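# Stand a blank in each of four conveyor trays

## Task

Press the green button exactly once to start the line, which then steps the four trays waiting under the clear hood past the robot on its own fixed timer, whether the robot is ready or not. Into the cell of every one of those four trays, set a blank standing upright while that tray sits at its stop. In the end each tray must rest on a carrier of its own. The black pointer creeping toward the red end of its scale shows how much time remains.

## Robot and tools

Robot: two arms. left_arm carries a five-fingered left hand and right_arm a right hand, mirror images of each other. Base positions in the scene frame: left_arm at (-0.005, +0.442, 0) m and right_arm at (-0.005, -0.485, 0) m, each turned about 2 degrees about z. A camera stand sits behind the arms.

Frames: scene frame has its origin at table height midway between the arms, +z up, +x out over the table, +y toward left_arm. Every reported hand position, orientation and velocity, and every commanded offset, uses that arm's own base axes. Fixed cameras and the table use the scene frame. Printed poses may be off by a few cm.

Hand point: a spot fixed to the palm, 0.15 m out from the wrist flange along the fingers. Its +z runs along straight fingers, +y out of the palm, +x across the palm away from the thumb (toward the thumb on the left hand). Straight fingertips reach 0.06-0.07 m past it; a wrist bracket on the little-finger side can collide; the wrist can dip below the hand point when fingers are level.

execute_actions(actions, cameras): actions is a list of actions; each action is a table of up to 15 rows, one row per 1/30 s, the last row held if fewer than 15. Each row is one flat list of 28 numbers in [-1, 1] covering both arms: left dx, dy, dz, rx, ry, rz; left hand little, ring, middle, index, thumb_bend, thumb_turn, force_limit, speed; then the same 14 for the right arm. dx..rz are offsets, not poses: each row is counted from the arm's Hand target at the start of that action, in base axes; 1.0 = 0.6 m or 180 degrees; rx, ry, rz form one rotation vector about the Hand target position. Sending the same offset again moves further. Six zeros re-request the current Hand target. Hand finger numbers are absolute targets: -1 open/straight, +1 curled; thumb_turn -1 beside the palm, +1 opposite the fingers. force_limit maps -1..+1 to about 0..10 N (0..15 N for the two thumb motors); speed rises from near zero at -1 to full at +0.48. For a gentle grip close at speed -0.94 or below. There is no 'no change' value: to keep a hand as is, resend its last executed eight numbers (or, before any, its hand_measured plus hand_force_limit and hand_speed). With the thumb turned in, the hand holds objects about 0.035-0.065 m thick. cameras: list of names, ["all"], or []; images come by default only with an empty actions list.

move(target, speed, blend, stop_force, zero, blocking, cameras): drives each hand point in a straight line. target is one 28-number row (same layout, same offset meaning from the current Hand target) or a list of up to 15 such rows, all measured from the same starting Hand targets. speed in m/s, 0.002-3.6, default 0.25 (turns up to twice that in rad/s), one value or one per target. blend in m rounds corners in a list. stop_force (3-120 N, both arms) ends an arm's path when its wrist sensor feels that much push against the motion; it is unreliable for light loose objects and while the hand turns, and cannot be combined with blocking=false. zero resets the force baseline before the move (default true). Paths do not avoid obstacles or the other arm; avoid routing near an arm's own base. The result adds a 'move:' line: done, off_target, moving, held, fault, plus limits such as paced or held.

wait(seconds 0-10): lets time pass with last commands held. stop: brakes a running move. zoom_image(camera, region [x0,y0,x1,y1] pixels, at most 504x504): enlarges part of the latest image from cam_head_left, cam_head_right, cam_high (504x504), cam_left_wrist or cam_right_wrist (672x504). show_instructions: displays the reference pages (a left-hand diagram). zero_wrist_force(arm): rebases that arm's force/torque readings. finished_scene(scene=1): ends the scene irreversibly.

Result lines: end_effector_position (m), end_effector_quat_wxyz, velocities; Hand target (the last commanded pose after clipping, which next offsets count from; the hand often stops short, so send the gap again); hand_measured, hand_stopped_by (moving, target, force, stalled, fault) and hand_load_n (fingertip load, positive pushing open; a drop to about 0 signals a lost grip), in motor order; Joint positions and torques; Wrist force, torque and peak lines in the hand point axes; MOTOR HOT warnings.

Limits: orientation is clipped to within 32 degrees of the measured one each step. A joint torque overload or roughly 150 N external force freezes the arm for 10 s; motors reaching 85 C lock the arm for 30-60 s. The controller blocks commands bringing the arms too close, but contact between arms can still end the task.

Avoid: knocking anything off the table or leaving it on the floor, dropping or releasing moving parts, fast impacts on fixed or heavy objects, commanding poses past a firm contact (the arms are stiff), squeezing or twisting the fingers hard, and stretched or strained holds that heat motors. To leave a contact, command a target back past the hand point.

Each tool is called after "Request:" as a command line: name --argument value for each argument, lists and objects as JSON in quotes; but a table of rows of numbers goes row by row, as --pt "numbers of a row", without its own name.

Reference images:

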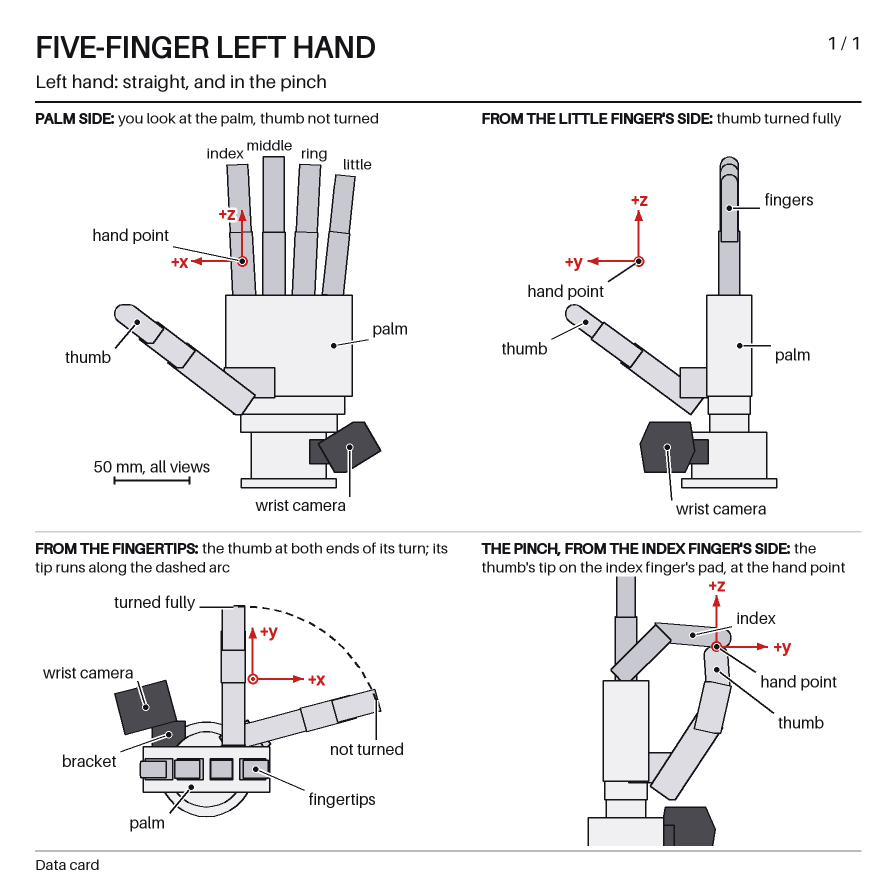

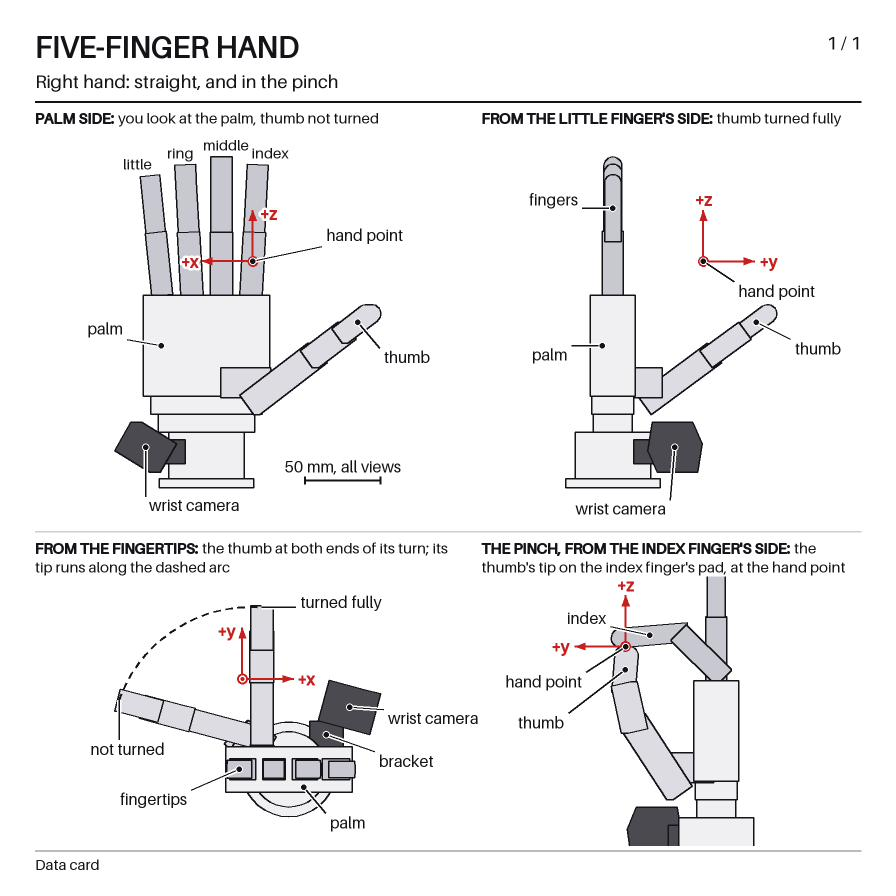

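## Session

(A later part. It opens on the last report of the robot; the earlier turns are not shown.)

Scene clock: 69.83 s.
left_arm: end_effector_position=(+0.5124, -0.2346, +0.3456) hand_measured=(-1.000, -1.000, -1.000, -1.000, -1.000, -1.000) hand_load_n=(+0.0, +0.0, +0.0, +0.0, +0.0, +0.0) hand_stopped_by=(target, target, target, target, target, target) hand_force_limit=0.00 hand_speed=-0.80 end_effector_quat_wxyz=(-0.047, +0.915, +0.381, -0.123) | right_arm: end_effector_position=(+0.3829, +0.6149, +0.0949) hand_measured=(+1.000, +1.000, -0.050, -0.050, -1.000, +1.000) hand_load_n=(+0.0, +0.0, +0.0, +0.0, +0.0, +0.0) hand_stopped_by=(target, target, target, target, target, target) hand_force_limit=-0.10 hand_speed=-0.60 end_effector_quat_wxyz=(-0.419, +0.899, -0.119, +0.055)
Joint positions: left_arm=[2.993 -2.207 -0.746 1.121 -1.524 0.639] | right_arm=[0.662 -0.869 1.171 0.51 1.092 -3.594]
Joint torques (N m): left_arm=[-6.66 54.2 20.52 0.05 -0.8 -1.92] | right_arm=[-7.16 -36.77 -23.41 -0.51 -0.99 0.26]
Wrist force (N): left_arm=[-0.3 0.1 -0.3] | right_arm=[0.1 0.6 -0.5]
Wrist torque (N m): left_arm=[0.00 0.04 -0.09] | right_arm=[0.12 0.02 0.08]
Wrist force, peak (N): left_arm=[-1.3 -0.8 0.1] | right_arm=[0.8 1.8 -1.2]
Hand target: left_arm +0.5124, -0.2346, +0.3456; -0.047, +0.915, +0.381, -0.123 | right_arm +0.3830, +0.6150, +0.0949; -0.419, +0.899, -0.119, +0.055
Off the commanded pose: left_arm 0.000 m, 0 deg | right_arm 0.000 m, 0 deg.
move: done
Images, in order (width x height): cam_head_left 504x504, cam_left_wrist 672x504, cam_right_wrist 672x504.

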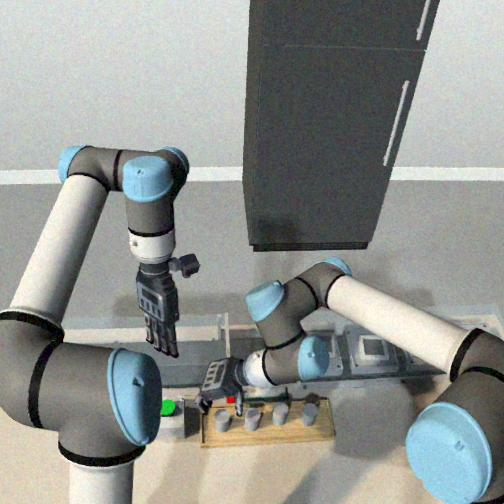

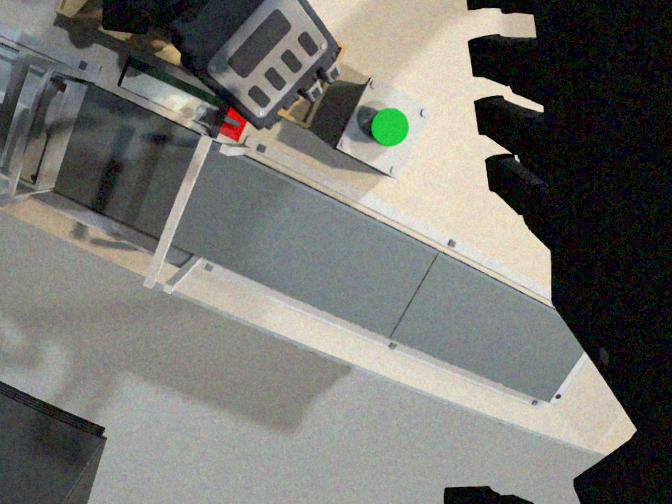

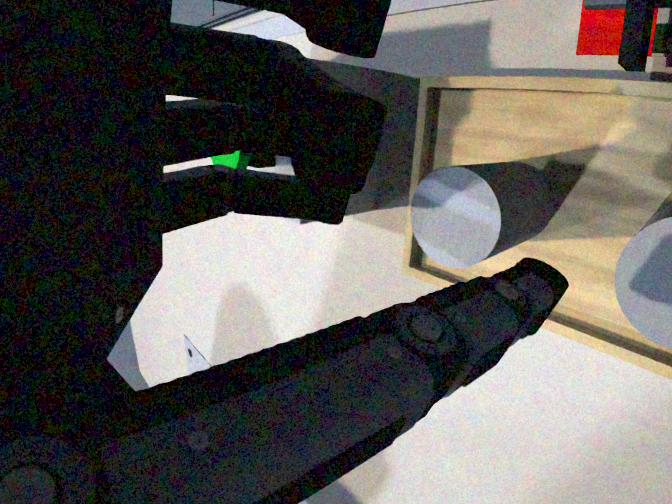

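Request:
move --target '[0,0,0,0,0,0,-1,-1,-1,-1,-1,-1,0,-0.8,-0.0087,0.0113,-0.05,0,0,0,1,1,-0.05,-0.05,-1,1,-0.1,-0.6]' --speed 0.08 --cameras '["cam_right_wrist"]'

Request:
move --target '[0,0,0,0,0,0,-1,-1,-1,-1,-1,-1,0,-0.8,0,0,0,0,0,0,1,1,0.4,0.4,-0.8,1,-0.1,-0.85]' --cameras '["cam_right_wrist"]'

Scene clock: 72.27 s.
left_arm: end_effector_position=(+0.5124, -0.2346, +0.3456) hand_measured=(-1.000, -1.000, -1.000, -1.000, -1.000, -1.000) hand_load_n=(+0.0, +0.0, +0.0, +0.0, +0.0, +0.0) hand_stopped_by=(target, target, target, target, target, target) hand_force_limit=0.00 hand_speed=-0.80 end_effector_quat_wxyz=(-0.047, +0.915, +0.381, -0.123) | right_arm: end_effector_position=(+0.3776, +0.6218, +0.0648) hand_measured=(+1.000, +1.000, -0.050, -0.050, -1.000, +1.000) hand_load_n=(+0.0, +0.0, +0.0, +0.0, +0.0, +0.0) hand_stopped_by=(target, target, target, target, target, target) hand_force_limit=-0.10 hand_speed=-0.60 end_effector_quat_wxyz=(-0.418, +0.899, -0.119, +0.055)
Joint positions: left_arm=[2.993 -2.207 -0.746 1.121 -1.524 0.639] | right_arm=[0.677 -0.84 1.2 0.446 1.102 -3.581]
Joint torques (N m): left_arm=[-6.41 54.16 21.26 0.01 2.36 -1.92] | right_arm=[-10.19 -51.83 -26.86 1.72 -0.73 -1.16]
Wrist force (N): left_arm=[-0.3 0.2 -0.3] | right_arm=[0.1 0.6 -0.7]
Wrist torque (N m): left_arm=[0.03 0.05 -0.09] | right_arm=[0.14 0.03 -0.11]
Wrist force, peak (N): left_arm=[-0.4 0.5 -0.3] | right_arm=[0.3 -0.2 -1.4]
Hand target: left_arm +0.5124, -0.2346, +0.3456; -0.047, +0.915, +0.381, -0.123 | right_arm +0.3778, +0.6218, +0.0649; -0.419, +0.899, -0.119, +0.055
Off the commanded pose: left_arm 0.000 m, 0 deg | right_arm 0.000 m, 0 deg.
move: done
Images, in order (width x height): cam_right_wrist 672x504.

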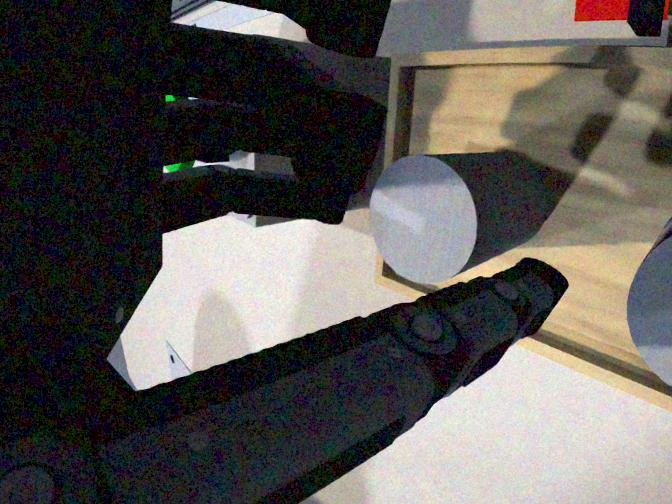

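Scene clock: 73.63 s.
left_arm: end_effector_position=(+0.5124, -0.2346, +0.3456) hand_measured=(-1.000, -1.000, -1.000, -1.000, -1.000, -1.000) hand_load_n=(+0.0, +0.0, +0.0, +0.0, +0.0, +0.0) hand_stopped_by=(target, target, target, target, target, target) hand_force_limit=0.00 hand_speed=-0.80 end_effector_quat_wxyz=(-0.047, +0.915, +0.381, -0.123) | right_arm: end_effector_position=(+0.3778, +0.6218, +0.0649) hand_measured=(+1.000, +1.000, +0.212, +0.400, -0.856, +1.000) hand_load_n=(+0.0, +0.0, +7.0, +0.0, +7.5, +1.0) hand_stopped_by=(target, target, force, target, force, target) hand_force_limit=-0.10 hand_speed=-0.85 end_effector_quat_wxyz=(-0.419, +0.899, -0.119, +0.055)
Joint positions: left_arm=[2.993 -2.207 -0.746 1.121 -1.524 0.639] | right_arm=[0.676 -0.841 1.2 0.446 1.102 -3.581]
Joint torques (N m): left_arm=[-7.17 54.04 21.27 -0.08 2.39 -2.09] | right_arm=[-13.52 -50.64 -24.5 -0.25 -1.46 -1.61]
Wrist force (N): left_arm=[-0.2 0.1 -0.2] | right_arm=[-0.4 -0.1 -0.5]
Wrist torque (N m): left_arm=[0.01 0.04 -0.09] | right_arm=[0.10 0.02 -0.07]
Wrist force, peak (N): left_arm=[-0.4 0.4 -0.4] | right_arm=[0.1 1.7 0.2]
Hand target: left_arm +0.5124, -0.2346, +0.3456; -0.047, +0.915, +0.381, -0.123 | right_arm +0.3778, +0.6218, +0.0649; -0.419, +0.899, -0.119, +0.055
Off the commanded pose: left_arm 0.000 m, 0 deg | right_arm 0.000 m, 0 deg.
move: done
Images, in order (width x height): cam_right_wrist 672x504.

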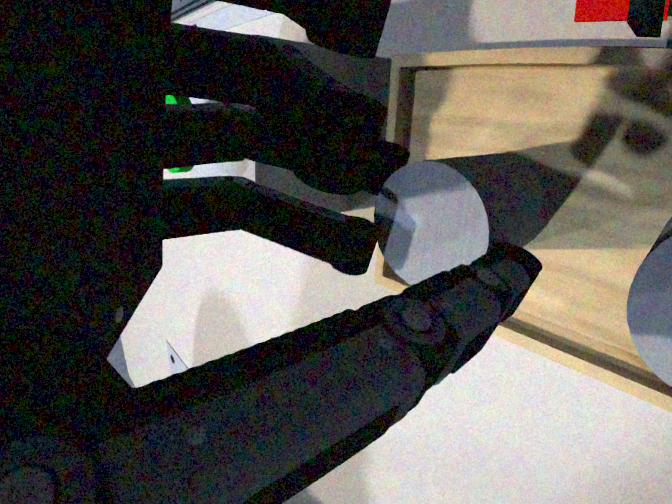

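Request:
move --pt "0 0 0 0 0 0 -1 -1 -1 -1 -1 -1 0 -0.8 0 0 0 0 0 0 1 1 -0.05 -0.05 -1 1 -0.1 -0.6" --pt "0 0 0 0 0 0 -1 -1 -1 -1 -1 -1 0 -0.8 0.0022 -0.0083 0 0 0 0 1 1 -0.05 -0.05 -1 1 -0.1 -0.6" --speed 0.05 --cameras '["cam_right_wrist"]'

Scene clock: 75.73 s.
left_arm: end_effector_position=(+0.5124, -0.2346, +0.3456) hand_measured=(-1.000, -1.000, -1.000, -1.000, -1.000, -1.000) hand_load_n=(+0.0, +0.0, +0.0, +0.0, +0.0, +0.0) hand_stopped_by=(target, target, target, target, target, target) hand_force_limit=0.00 hand_speed=-0.80 end_effector_quat_wxyz=(-0.047, +0.915, +0.381, -0.123) | right_arm: end_effector_position=(+0.3792, +0.6167, +0.0649) hand_measured=(+1.000, +1.000, -0.050, -0.050, -1.000, +1.000) hand_load_n=(+0.0, +0.0, +0.0, +0.0, +0.0, +0.0) hand_stopped_by=(target, target, target, target, target, target) hand_force_limit=-0.10 hand_speed=-0.60 end_effector_quat_wxyz=(-0.419, +0.899, -0.119, +0.055)
Joint positions: left_arm=[2.993 -2.207 -0.746 1.121 -1.524 0.639] | right_arm=[0.668 -0.847 1.213 0.443 1.096 -3.588]
Joint torques (N m): left_arm=[-6.46 54.47 21.36 -0.34 2.32 -2] | right_arm=[0.11 -41.44 -21.8 0.04 -0.47 0.08]
Wrist force (N): left_arm=[-0.2 0.3 -0.4] | right_arm=[0.0 0.5 -0.4]
Wrist torque (N m): left_arm=[0.04 0.03 -0.09] | right_arm=[0.12 0.04 0.07]
Wrist force, peak (N): left_arm=[-0.2 0.5 -0.2] | right_arm=[-0.3 -1.8 -1.5]
Hand target: left_arm +0.5124, -0.2346, +0.3456; -0.047, +0.915, +0.381, -0.123 | right_arm +0.3791, +0.6168, +0.0649; -0.419, +0.899, -0.119, +0.055
Off the commanded pose: left_arm 0.000 m, 0 deg | right_arm 0.000 m, 0 deg.
move: done
Images, in order (width x height): cam_right_wrist 672x504.

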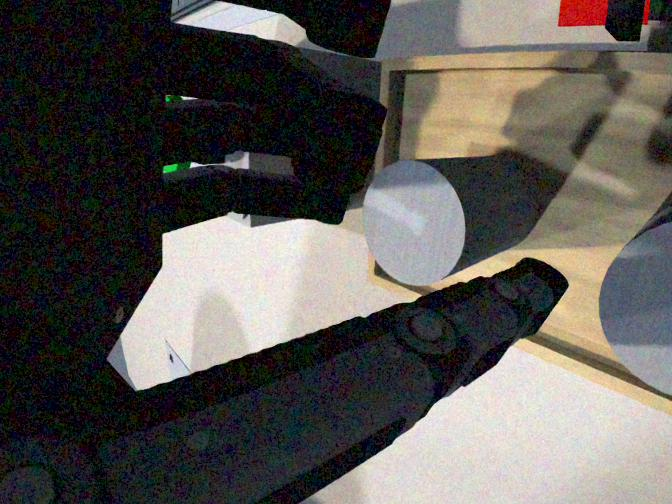

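Request:
move --pt "0 0 0 0 0 0 -1 -1 -1 -1 -1 -1 0 -0.8 0 0 0 0 0 0 1 1 0.1 0.1 -0.8 1 -0.5 -0.7" --pt "0 0 0 0 0 0 -1 -1 -1 -1 -1 -1 0 -0.8 0 0 0 0 0 0 1 1 0.35 0.35 -0.8 1 -0.5 -0.85" --pt "0 0 0 0 0 0 -1 -1 -1 -1 -1 -1 0 -0.8 0 0 0 0 0 0 1 1 0.45 0.45 -0.8 1 -0.1 -0.9" --cameras '["cam_right_wrist"]'

Scene clock: 77.83 s.
left_arm: end_effector_position=(+0.5124, -0.2346, +0.3456) hand_measured=(-1.000, -1.000, -1.000, -1.000, -1.000, -1.000) hand_load_n=(+0.0, -0.5, +0.0, +0.0, +0.0, +0.0) hand_stopped_by=(target, target, target, target, target, target) hand_force_limit=0.00 hand_speed=-0.80 end_effector_quat_wxyz=(-0.047, +0.915, +0.381, -0.123) | right_arm: end_effector_position=(+0.3791, +0.6168, +0.0649) hand_measured=(+1.000, +1.000, +0.180, +0.262, -0.804, +1.000) hand_load_n=(+0.0, +0.0, +6.5, +4.5, +12.0, -1.0) hand_stopped_by=(target, target, force, force, target, target) hand_force_limit=-0.10 hand_speed=-0.90 end_effector_quat_wxyz=(-0.419, +0.899, -0.119, +0.055)
Joint positions: left_arm=[2.993 -2.207 -0.746 1.121 -1.524 0.639] | right_arm=[0.668 -0.847 1.213 0.443 1.096 -3.588]
Joint torques (N m): left_arm=[-6.87 54.33 21.79 -0.32 2.48 -1.99] | right_arm=[12.9 -36.56 -26.68 1.64 0.42 1.7]
Wrist force (N): left_arm=[0.0 0.1 -0.2] | right_arm=[0.2 -0.2 -2.3]
Wrist torque (N m): left_arm=[0.00 0.00 -0.08] | right_arm=[-0.03 0.09 0.03]
Wrist force, peak (N): left_arm=[-0.2 0.5 -0.4] | right_arm=[0.6 -0.2 -2.6]
Hand target: left_arm +0.5124, -0.2346, +0.3456; -0.047, +0.915, +0.381, -0.123 | right_arm +0.3791, +0.6168, +0.0649; -0.419, +0.899, -0.119, +0.055
Off the commanded pose: left_arm 0.000 m, 0 deg | right_arm 0.000 m, 0 deg.
move: done
Images, in order (width x height): cam_right_wrist 672x504.

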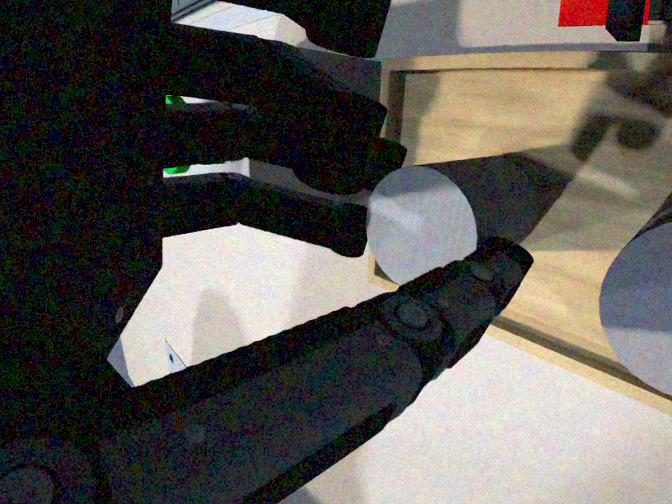

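Request:
move --pt "0 0 0 0 0 0 -1 -1 -1 -1 -1 -1 0 -0.8 0 0 0.2417 0 0 0 1 1 0.45 0.45 -0.8 1 -0.1 -0.9" --pt "-0.0107 -0.0107 0 0 0 0 -1 -1 -1 -1 -1 -1 0 -0.8 0.3203 -0.148 0.2417 0 0 0 1 1 0.45 0.45 -0.8 1 -0.1 -0.9" --pt "-0.0107 -0.0107 0 0 0 0 -1 -1 -1 -1 -1 -1 0 -0.8 0.3203 -0.148 0.1752 0 0 0 1 1 0.45 0.45 -0.8 1 -0.1 -0.9" --speed 0.2 --blend '[0.03,0.02,0]' --cameras '["all"]'

Request:
zoom_image --camera "cam_left_wrist" --region '[0, 0, 400, 300]'

Scene clock: 81.57 s.
left_arm: end_effector_position=(+0.5059, -0.2410, +0.3456) hand_measured=(-1.000, -1.000, -1.000, -1.000, -1.000, -1.000) hand_load_n=(+0.0, +0.0, +0.0, +0.0, +0.0, +0.0) hand_stopped_by=(target, target, target, target, target, target) hand_force_limit=0.00 hand_speed=-0.80 end_effector_quat_wxyz=(-0.047, +0.915, +0.381, -0.123) | right_arm: end_effector_position=(+0.5713, +0.5280, +0.1702) hand_measured=(+1.000, +1.000, +0.178, +0.262, -0.804, +1.000) hand_load_n=(+0.0, +0.0, +6.0, +4.5, +12.0, +0.5) hand_stopped_by=(target, target, force, force, target, target) hand_force_limit=-0.10 hand_speed=-0.90 end_effector_quat_wxyz=(-0.419, +0.899, -0.119, +0.055)
Joint positions: left_arm=[2.979 -2.195 -0.766 1.13 -1.52 0.626] | right_arm=[0.387 -0.602 0.519 1.03 0.915 -3.844]
Joint torques (N m): left_arm=[1.43 43.72 21.31 -1.48 2.03 0.59] | right_arm=[7.24 -43.36 -9.43 0.07 0.91 -1.62]
Wrist force (N): left_arm=[-0.1 0.0 -0.2] | right_arm=[0.1 1.7 -0.3]
Wrist torque (N m): left_arm=[-0.01 0.01 0.01] | right_arm=[0.19 0.03 -0.10]
Wrist force, peak (N): left_arm=[-0.5 0.1 -0.5] | right_arm=[0.2 3.7 1.6]
Hand target: left_arm +0.5060, -0.2410, +0.3456; -0.047, +0.915, +0.381, -0.123 | right_arm +0.5713, +0.5280, +0.1700; -0.419, +0.899, -0.119, +0.055
Off the commanded pose: left_arm 0.000 m, 0 deg | right_arm 0.000 m, 0 deg.
move: done

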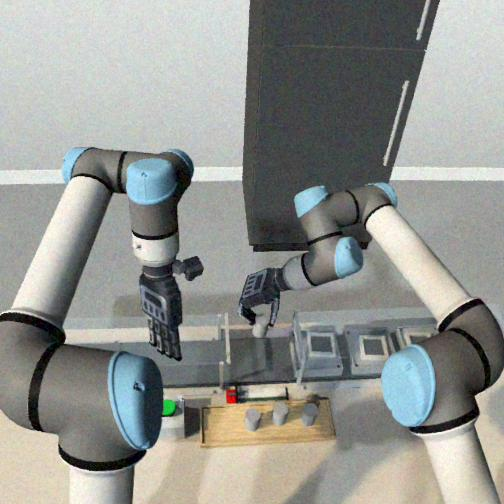

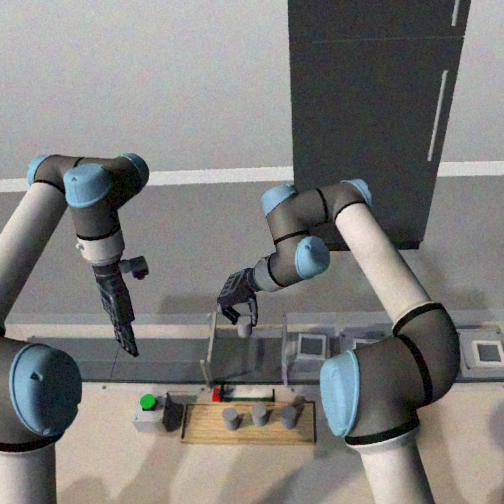

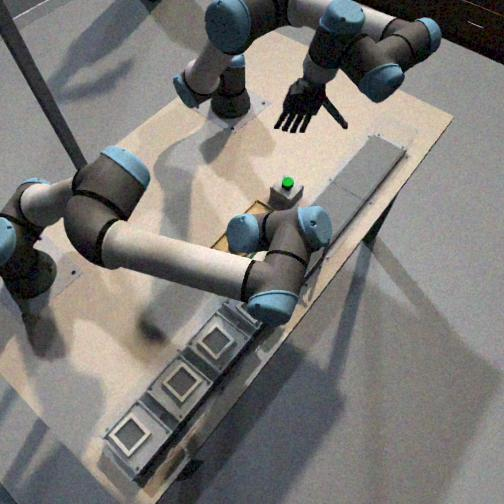

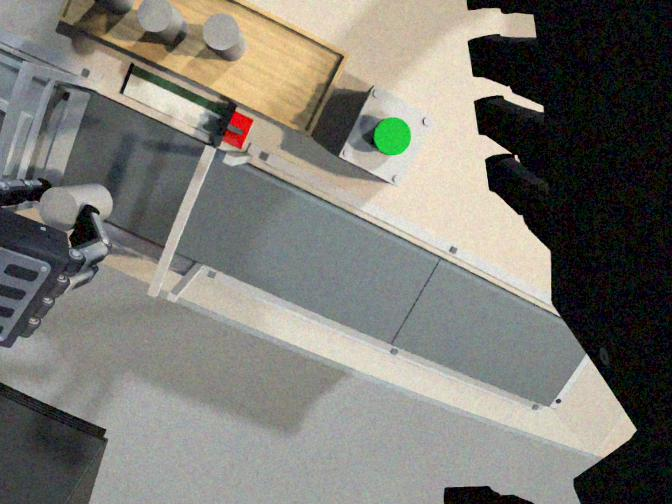

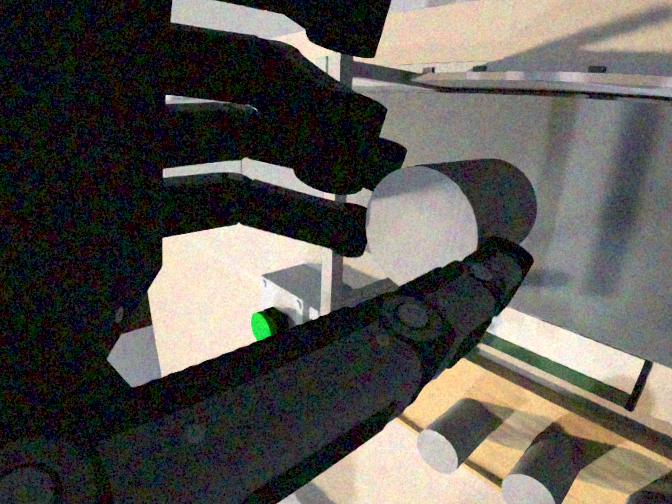

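Scaled by 1.260 from the camera's 672x504 image, which has a finer 960x720 frame.

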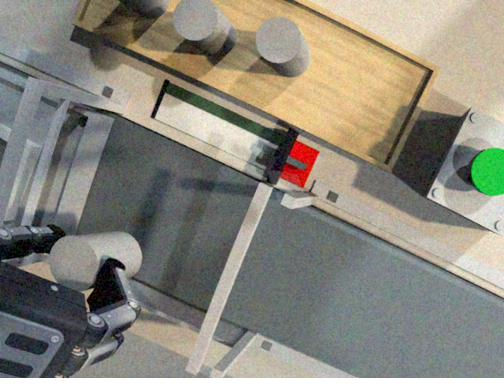

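Request:
zoom_image --camera "cam_right_wrist" --region '[390, 340, 552, 502]'

Request:
zoom_image --camera "cam_right_wrist" --region '[350, 130, 560, 340]'

Request:
zoom_image --camera "cam_right_wrist" --region '[320, 30, 500, 210]'

Scaled by 3.111 from the camera's 672x504 image, which has a finer 960x720 frame.

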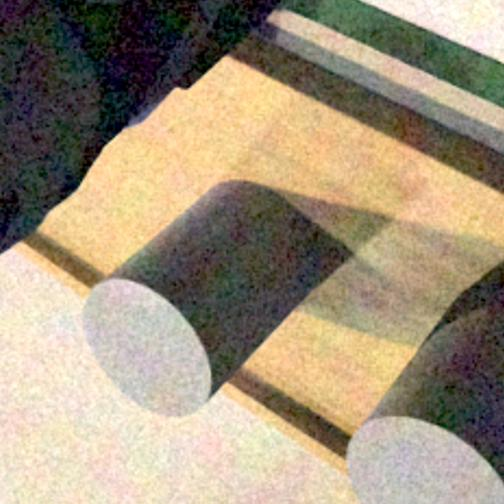

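Scaled by 2.400 from the camera's 672x504 image, which has a finer 960x720 frame.

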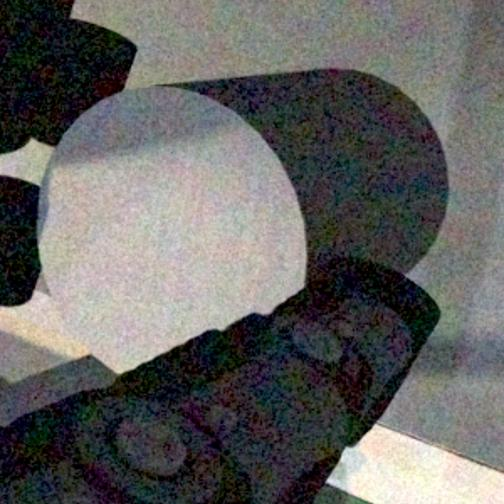

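Scaled by 2.800 from the camera's 672x504 image, which has a finer 960x720 frame.

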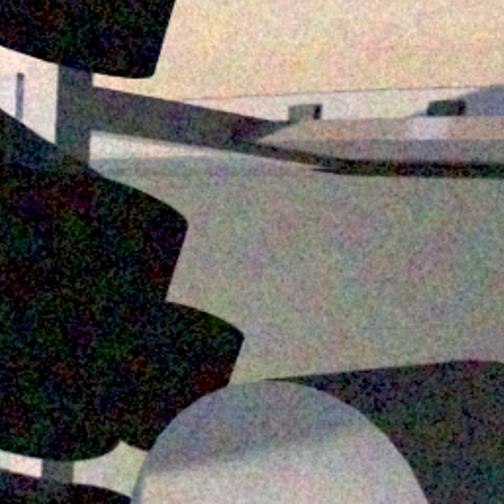

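Request:
move --target '[0,0,-0.2593,0,0,0,-1,-1,-1,-1,-1,-1,0,-0.8,0,0,0,0,0,0,1,1,0.45,0.45,-0.8,1,-0.1,-0.9]' --speed 0.15 --stop_force 5 --cameras '["cam_left_wrist","cam_head_right","cam_high","cam_head_left"]'

Request:
zoom_image --camera "cam_high" --region '[230, 130, 350, 250]'

Request:
zoom_image --camera "cam_head_right" --region '[90, 330, 210, 450]'

Scene clock: 85.80 s.
left_arm: end_effector_position=(+0.5060, -0.2410, +0.1900) hand_measured=(-1.000, -1.000, -1.000, -1.000, -1.000, -1.000) hand_load_n=(+0.0, +0.0, -0.5, +0.0, +0.0, +0.0) hand_stopped_by=(target, target, target, target, target, target) hand_force_limit=0.00 hand_speed=-0.80 end_effector_quat_wxyz=(-0.047, +0.915, +0.381, -0.123) | right_arm: end_effector_position=(+0.5713, +0.5280, +0.1700) hand_measured=(+1.000, +1.000, +0.178, +0.262, -0.804, +1.000) hand_load_n=(+0.0, +0.0, +6.0, +4.5, +12.5, +0.0) hand_stopped_by=(target, target, force, force, target, target) hand_force_limit=-0.10 hand_speed=-0.90 end_effector_quat_wxyz=(-0.419, +0.899, -0.119, +0.055)
Joint positions: left_arm=[2.979 -2.202 -1.153 1.524 -1.52 0.626] | right_arm=[0.387 -0.602 0.519 1.03 0.915 -3.844]
Joint torques (N m): left_arm=[6.57 54.66 10.82 0.14 2.06 1.72] | right_arm=[13.34 -47.2 -10.13 0.03 0.89 -1.37]
Wrist force (N): left_arm=[-0.3 0.1 0.0] | right_arm=[0.2 1.6 0.0]
Wrist torque (N m): left_arm=[-0.02 0.04 -0.01] | right_arm=[0.17 0.01 -0.07]
Wrist force, peak (N): left_arm=[-0.7 -0.3 -1.6] | right_arm=[0.0 1.9 -0.2]
Hand target: left_arm +0.5060, -0.2410, +0.1900; -0.047, +0.915, +0.381, -0.123 | right_arm +0.5713, +0.5280, +0.1700; -0.419, +0.899, -0.119, +0.055
Off the commanded pose: left_arm 0.000 m, 0 deg | right_arm 0.000 m, 0 deg.
move: done
Images, in order (width x height): cam_head_left 504x504, cam_head_right 504x504, cam_high 504x504, cam_left_wrist 672x504.

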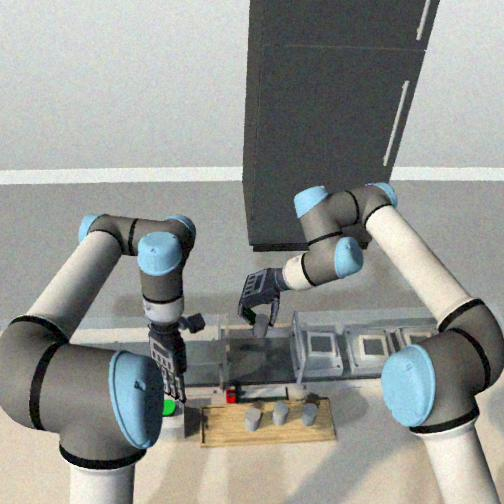

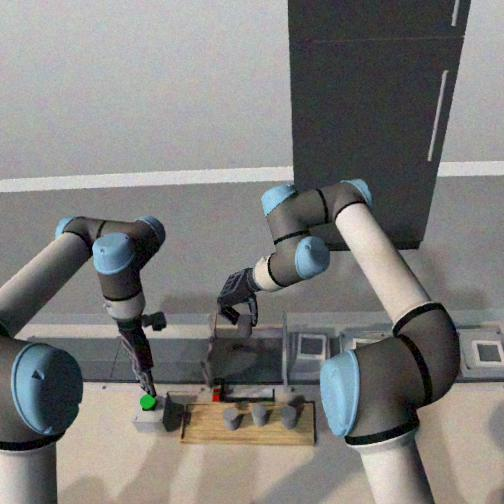

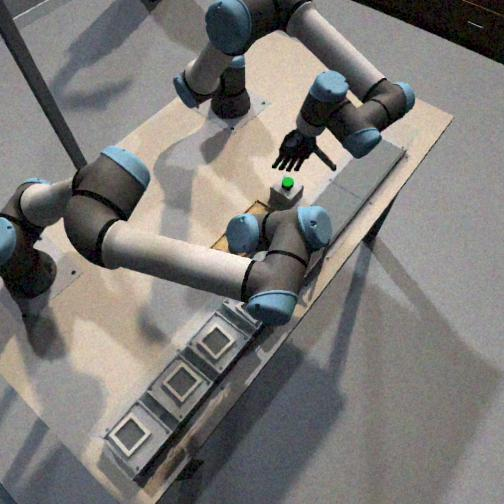

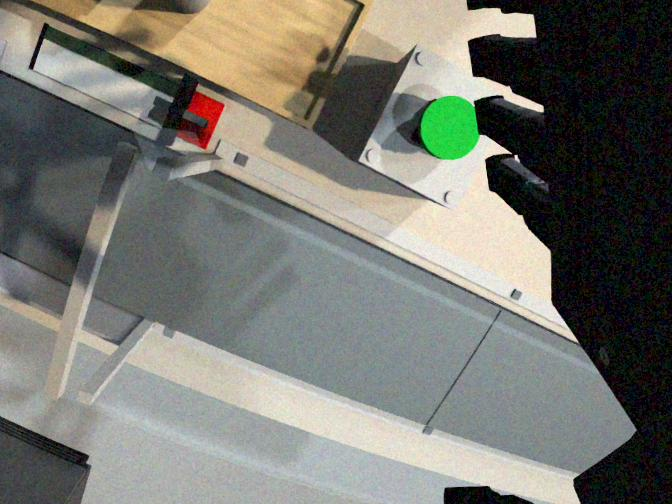

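Scaled by 4.200 from the camera's 504x504 image, which has a finer 720x720 frame.

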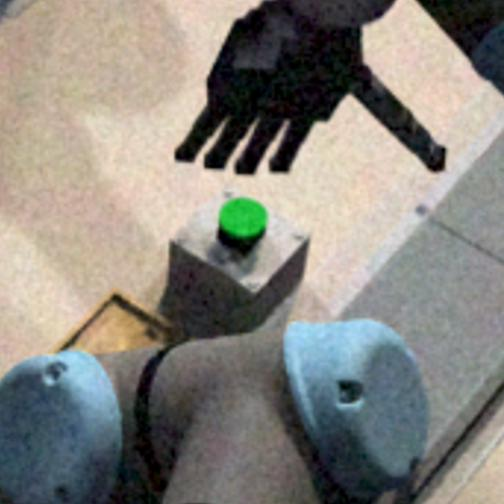

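Scaled by 4.200 from the camera's 504x504 image, which has a finer 720x720 frame.

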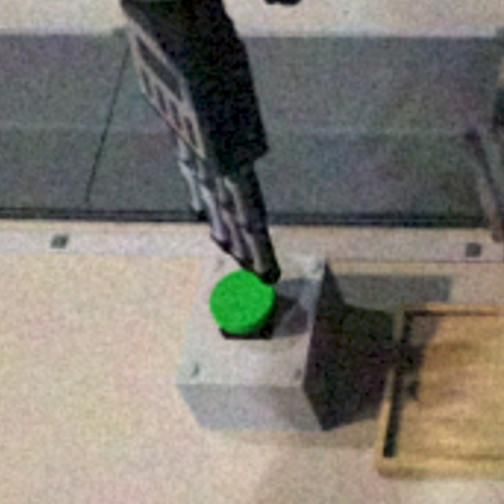

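Request:
move --target '[0,0,-0.1333,0,0,0,-1,-1,-1,-1,-1,-1,0,-0.8,0,0,0,0,0,0,1,1,0.45,0.45,-0.8,1,-0.1,-0.9]' --speed 0.03 --stop_force 8 --cameras '["cam_head_left","cam_left_wrist"]'

Scene clock: 90.07 s.
left_arm: end_effector_position=(+0.5059, -0.2410, +0.1284) hand_measured=(-1.000, -1.000, -1.000, -1.000, -1.000, -1.000) hand_load_n=(+0.0, +0.0, +0.5, +0.0, +0.0, +0.0) hand_stopped_by=(target, target, target, target, target, target) hand_force_limit=0.00 hand_speed=-0.80 end_effector_quat_wxyz=(-0.047, +0.915, +0.381, -0.123) | right_arm: end_effector_position=(+0.5713, +0.5280, +0.1700) hand_measured=(+1.000, +1.000, +0.178, +0.262, -0.804, +1.000) hand_load_n=(+0.0, +0.0, +6.5, +4.5, +12.5, +0.0) hand_stopped_by=(target, target, force, force, target, target) hand_force_limit=-0.10 hand_speed=-0.90 end_effector_quat_wxyz=(-0.419, +0.899, -0.119, +0.055)
Joint positions: left_arm=[2.979 -2.245 -1.244 1.658 -1.52 0.626] | right_arm=[0.387 -0.602 0.519 1.03 0.915 -3.844]
Joint torques (N m): left_arm=[5.43 51.49 14.38 -1.7 -2.37 1.35] | right_arm=[12.78 -56.44 -11.17 -0.06 0.51 -0.83]
Wrist force (N): left_arm=[-1.4 -0.7 -7.5] | right_arm=[0.3 1.6 0.0]
Wrist torque (N m): left_arm=[0.45 -0.13 -0.05] | right_arm=[0.17 0.00 -0.07]
Wrist force, peak (N): left_arm=[-3.2 -1.6 -30.9] | right_arm=[0.3 2.0 0.1]
Hand target: left_arm +0.5060, -0.2410, +0.1284; -0.047, +0.915, +0.381, -0.123 (not the last commanded pose) | right_arm +0.5713, +0.5280, +0.1700; -0.419, +0.899, -0.119, +0.055
Off the commanded pose: left_arm 0.018 m, 0 deg | right_arm 0.000 m, 0 deg.
move: contact (left_arm)
Images, in order (width x height): cam_head_left 504x504, cam_left_wrist 672x504.

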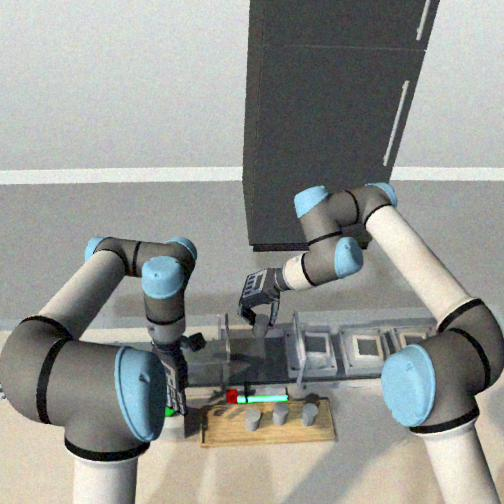

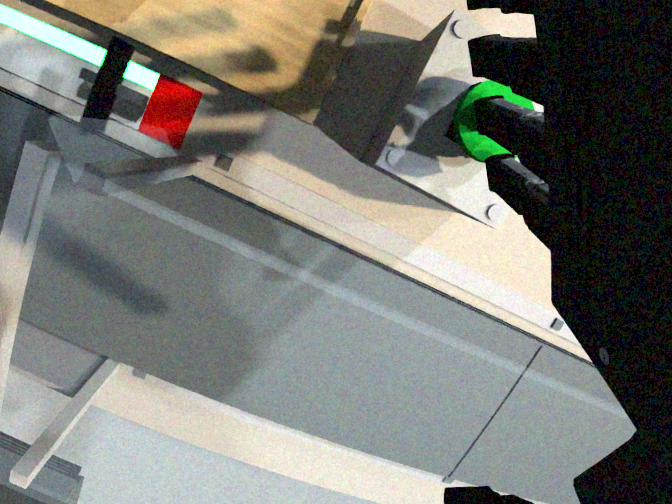

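Request:
move --target '[0,0,0.3333,0,0,0,-1,-1,-1,-1,-1,-1,0,-0.8,0,0,0,0,0,0,1,1,0.45,0.45,-0.8,1,-0.1,-0.9]' --speed 0.25 --cameras '["cam_left_wrist","cam_right_wrist","cam_head_left"]'

Scene clock: 91.63 s.
left_arm: end_effector_position=(+0.5060, -0.2410, +0.3282) hand_measured=(-1.000, -1.000, -1.000, -1.000, -1.000, -1.000) hand_load_n=(+0.0, +0.0, +0.0, +0.0, +0.0, +0.0) hand_stopped_by=(target, target, target, target, target, target) hand_force_limit=0.00 hand_speed=-0.80 end_effector_quat_wxyz=(-0.047, +0.915, +0.381, -0.123) | right_arm: end_effector_position=(+0.5713, +0.5280, +0.1700) hand_measured=(+1.000, +1.000, +0.178, +0.262, -0.804, +1.000) hand_load_n=(+0.0, +0.0, +6.5, +4.5, +12.0, +0.5) hand_stopped_by=(target, target, force, force, target, target) hand_force_limit=-0.10 hand_speed=-0.90 end_effector_quat_wxyz=(-0.419, +0.899, -0.119, +0.055)
Joint positions: left_arm=[2.98 -2.186 -0.824 1.18 -1.52 0.626] | right_arm=[0.387 -0.602 0.519 1.03 0.915 -3.844]
Joint torques (N m): left_arm=[-7.38 53.9 23.8 -4.65 -2.7 -2.24] | right_arm=[12.71 -56.04 -11.35 0.08 0.46 -0.65]
Wrist force (N): left_arm=[-0.4 0.1 0.0] | right_arm=[0.3 1.5 0.2]
Wrist torque (N m): left_arm=[0.01 0.06 -0.03] | right_arm=[0.13 0.00 -0.08]
Wrist force, peak (N): left_arm=[-1.3 -0.8 -7.3] | right_arm=[0.4 2.1 0.1]
Hand target: left_arm +0.5060, -0.2410, +0.3284; -0.047, +0.915, +0.381, -0.123 | right_arm +0.5713, +0.5280, +0.1700; -0.419, +0.899, -0.119, +0.055
Off the commanded pose: left_arm 0.000 m, 0 deg | right_arm 0.000 m, 0 deg.
move: done
Images, in order (width x height): cam_head_left 504x504, cam_left_wrist 672x504, cam_right_wrist 672x504.

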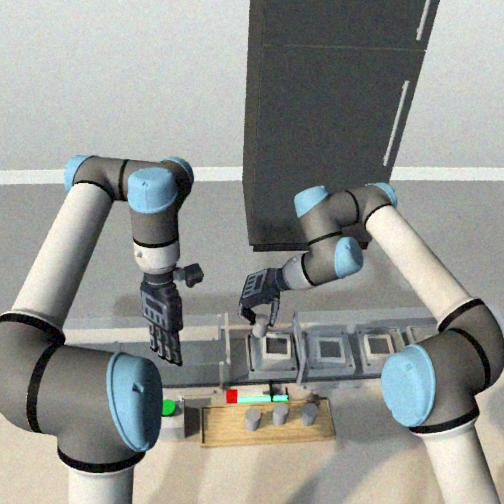

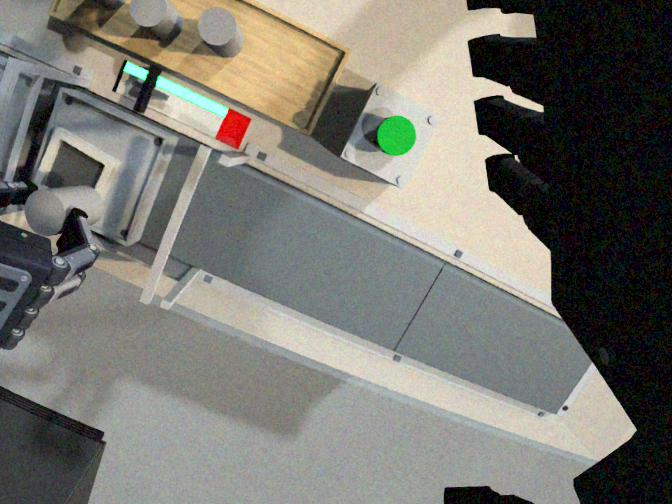

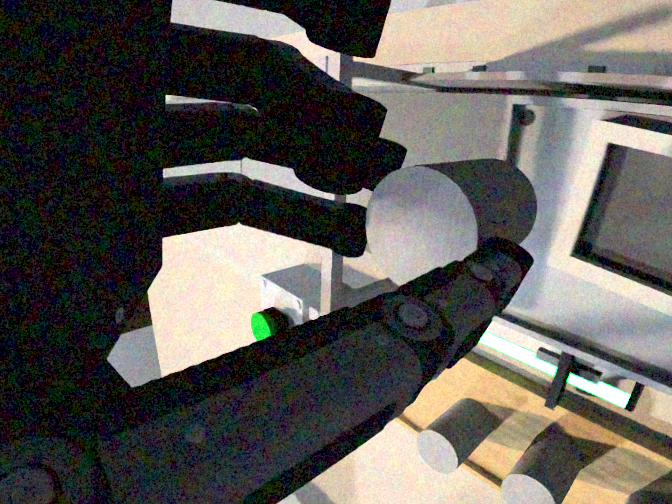

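Request:
wait --seconds 0.3 --cameras '["cam_right_wrist","cam_left_wrist"]'

Scene clock: 92.10 s.
left_arm: end_effector_position=(+0.5060, -0.2410, +0.3284) hand_measured=(-1.000, -1.000, -1.000, -1.000, -1.000, -1.000) hand_load_n=(+0.0, +0.0, +0.0, +0.0, +0.0, +0.0) hand_stopped_by=(target, target, target, target, target, target) hand_force_limit=0.00 hand_speed=-0.80 end_effector_quat_wxyz=(-0.047, +0.915, +0.381, -0.123) | right_arm: end_effector_position=(+0.5713, +0.5280, +0.1700) hand_measured=(+1.000, +1.000, +0.178, +0.262, -0.804, +1.000) hand_load_n=(+0.0, +0.0, +6.5, +4.5, +12.0, +0.0) hand_stopped_by=(target, target, force, force, target, target) hand_force_limit=-0.10 hand_speed=-0.90 end_effector_quat_wxyz=(-0.419, +0.899, -0.119, +0.055)
Joint positions: left_arm=[2.979 -2.186 -0.824 1.18 -1.52 0.626] | right_arm=[0.387 -0.602 0.519 1.03 0.915 -3.844]
Joint torques (N m): left_arm=[-8.21 53.84 24.27 -5.2 -2.71 -2.28] | right_arm=[12.77 -57.04 -11.74 0.05 0.43 -0.48]
Wrist force (N): left_arm=[-0.2 -0.1 -0.1] | right_arm=[0.2 1.7 -0.2]
Wrist torque (N m): left_arm=[-0.01 0.04 -0.01] | right_arm=[0.18 0.01 -0.07]
Wrist force, peak (N): left_arm=[-0.5 0.1 0.1] | right_arm=[0.3 1.8 0.0]
Hand target: left_arm +0.5060, -0.2410, +0.3284; -0.047, +0.915, +0.381, -0.123 | right_arm +0.5713, +0.5280, +0.1700; -0.419, +0.899, -0.119, +0.055
Off the commanded pose: left_arm 0.000 m, 0 deg | right_arm 0.000 m, 0 deg.
wait: 0.30 s; at rest from the start
Images, in order (width x height): cam_left_wrist 672x504, cam_right_wrist 672x504.

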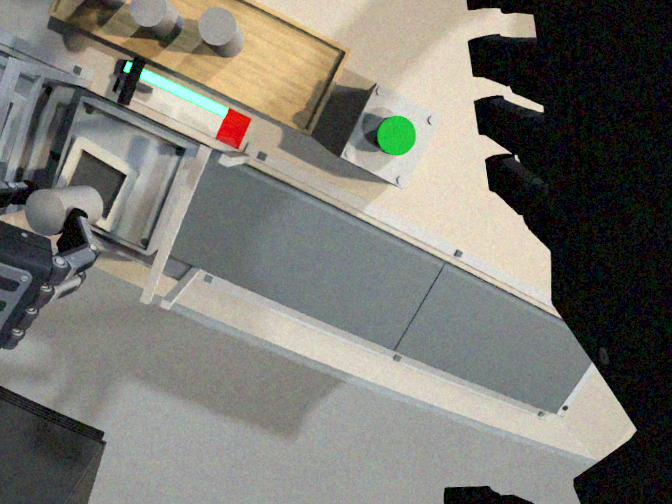

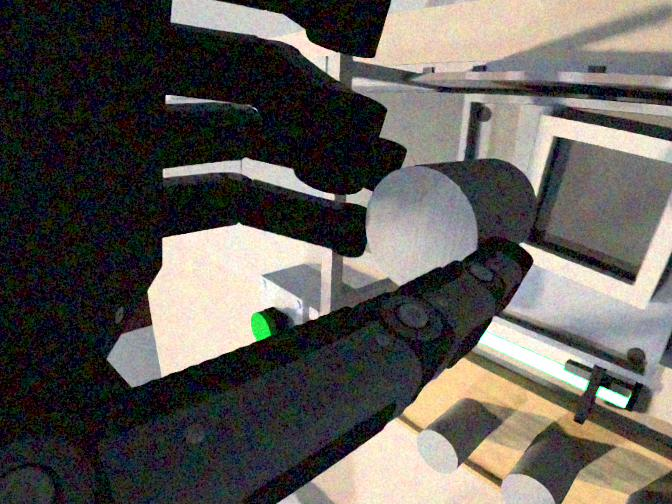

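Request:
wait --seconds 0.5 --cameras '["cam_right_wrist","cam_left_wrist"]'

Scene clock: 92.77 s.
left_arm: end_effector_position=(+0.5060, -0.2410, +0.3284) hand_measured=(-1.000, -1.000, -1.000, -1.000, -1.000, -1.000) hand_load_n=(+0.0, +0.0, +0.0, +0.0, +0.0, +0.0) hand_stopped_by=(target, target, target, target, target, target) hand_force_limit=0.00 hand_speed=-0.80 end_effector_quat_wxyz=(-0.047, +0.915, +0.381, -0.123) | right_arm: end_effector_position=(+0.5713, +0.5280, +0.1700) hand_measured=(+1.000, +1.000, +0.178, +0.262, -0.804, +1.000) hand_load_n=(+0.0, +0.0, +6.5, +4.5, +12.5, +0.0) hand_stopped_by=(target, target, force, force, target, target) hand_force_limit=-0.10 hand_speed=-0.90 end_effector_quat_wxyz=(-0.419, +0.899, -0.119, +0.055)
Joint positions: left_arm=[2.979 -2.186 -0.824 1.18 -1.52 0.626] | right_arm=[0.387 -0.602 0.519 1.03 0.915 -3.844]
Joint torques (N m): left_arm=[-7.85 53.9 23.67 -5.28 -2.72 -2.2] | right_arm=[13.03 -57.76 -11.64 0.18 0.62 -0.39]
Wrist force (N): left_arm=[-0.1 -0.1 -0.3] | right_arm=[0.2 1.7 0.2]
Wrist torque (N m): left_arm=[0.00 0.02 -0.01] | right_arm=[0.16 -0.01 -0.07]
Wrist force, peak (N): left_arm=[-0.6 0.1 -0.1] | right_arm=[0.5 1.9 0.1]
Hand target: left_arm +0.5060, -0.2410, +0.3284; -0.047, +0.915, +0.381, -0.123 | right_arm +0.5713, +0.5280, +0.1700; -0.419, +0.899, -0.119, +0.055
Off the commanded pose: left_arm 0.000 m, 0 deg | right_arm 0.000 m, 0 deg.
wait: 0.50 s; at rest from the start
Images, in order (width x height): cam_left_wrist 672x504, cam_right_wrist 672x504.

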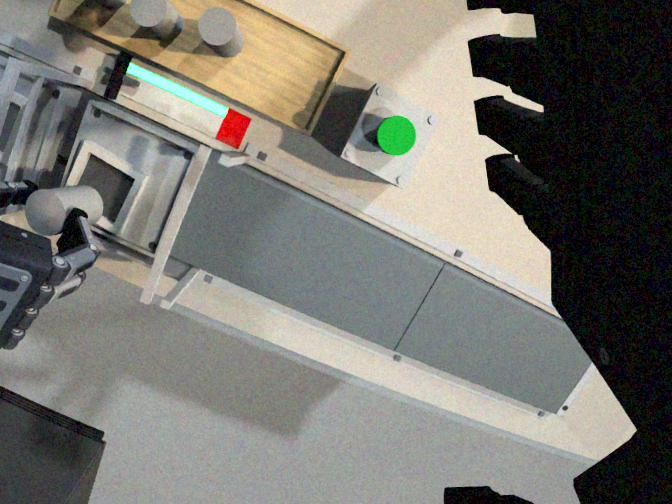

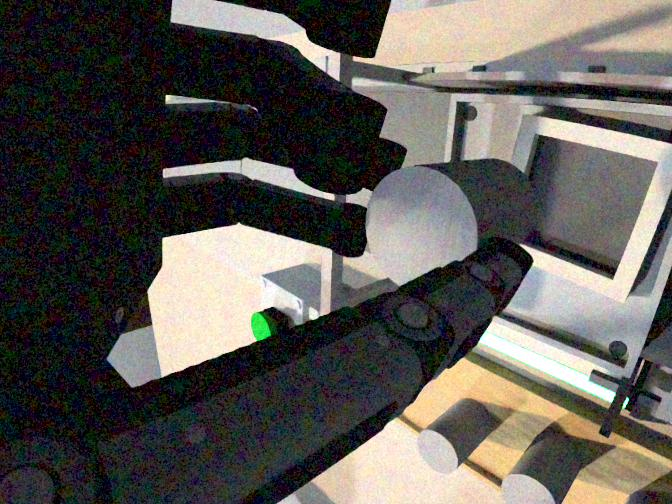

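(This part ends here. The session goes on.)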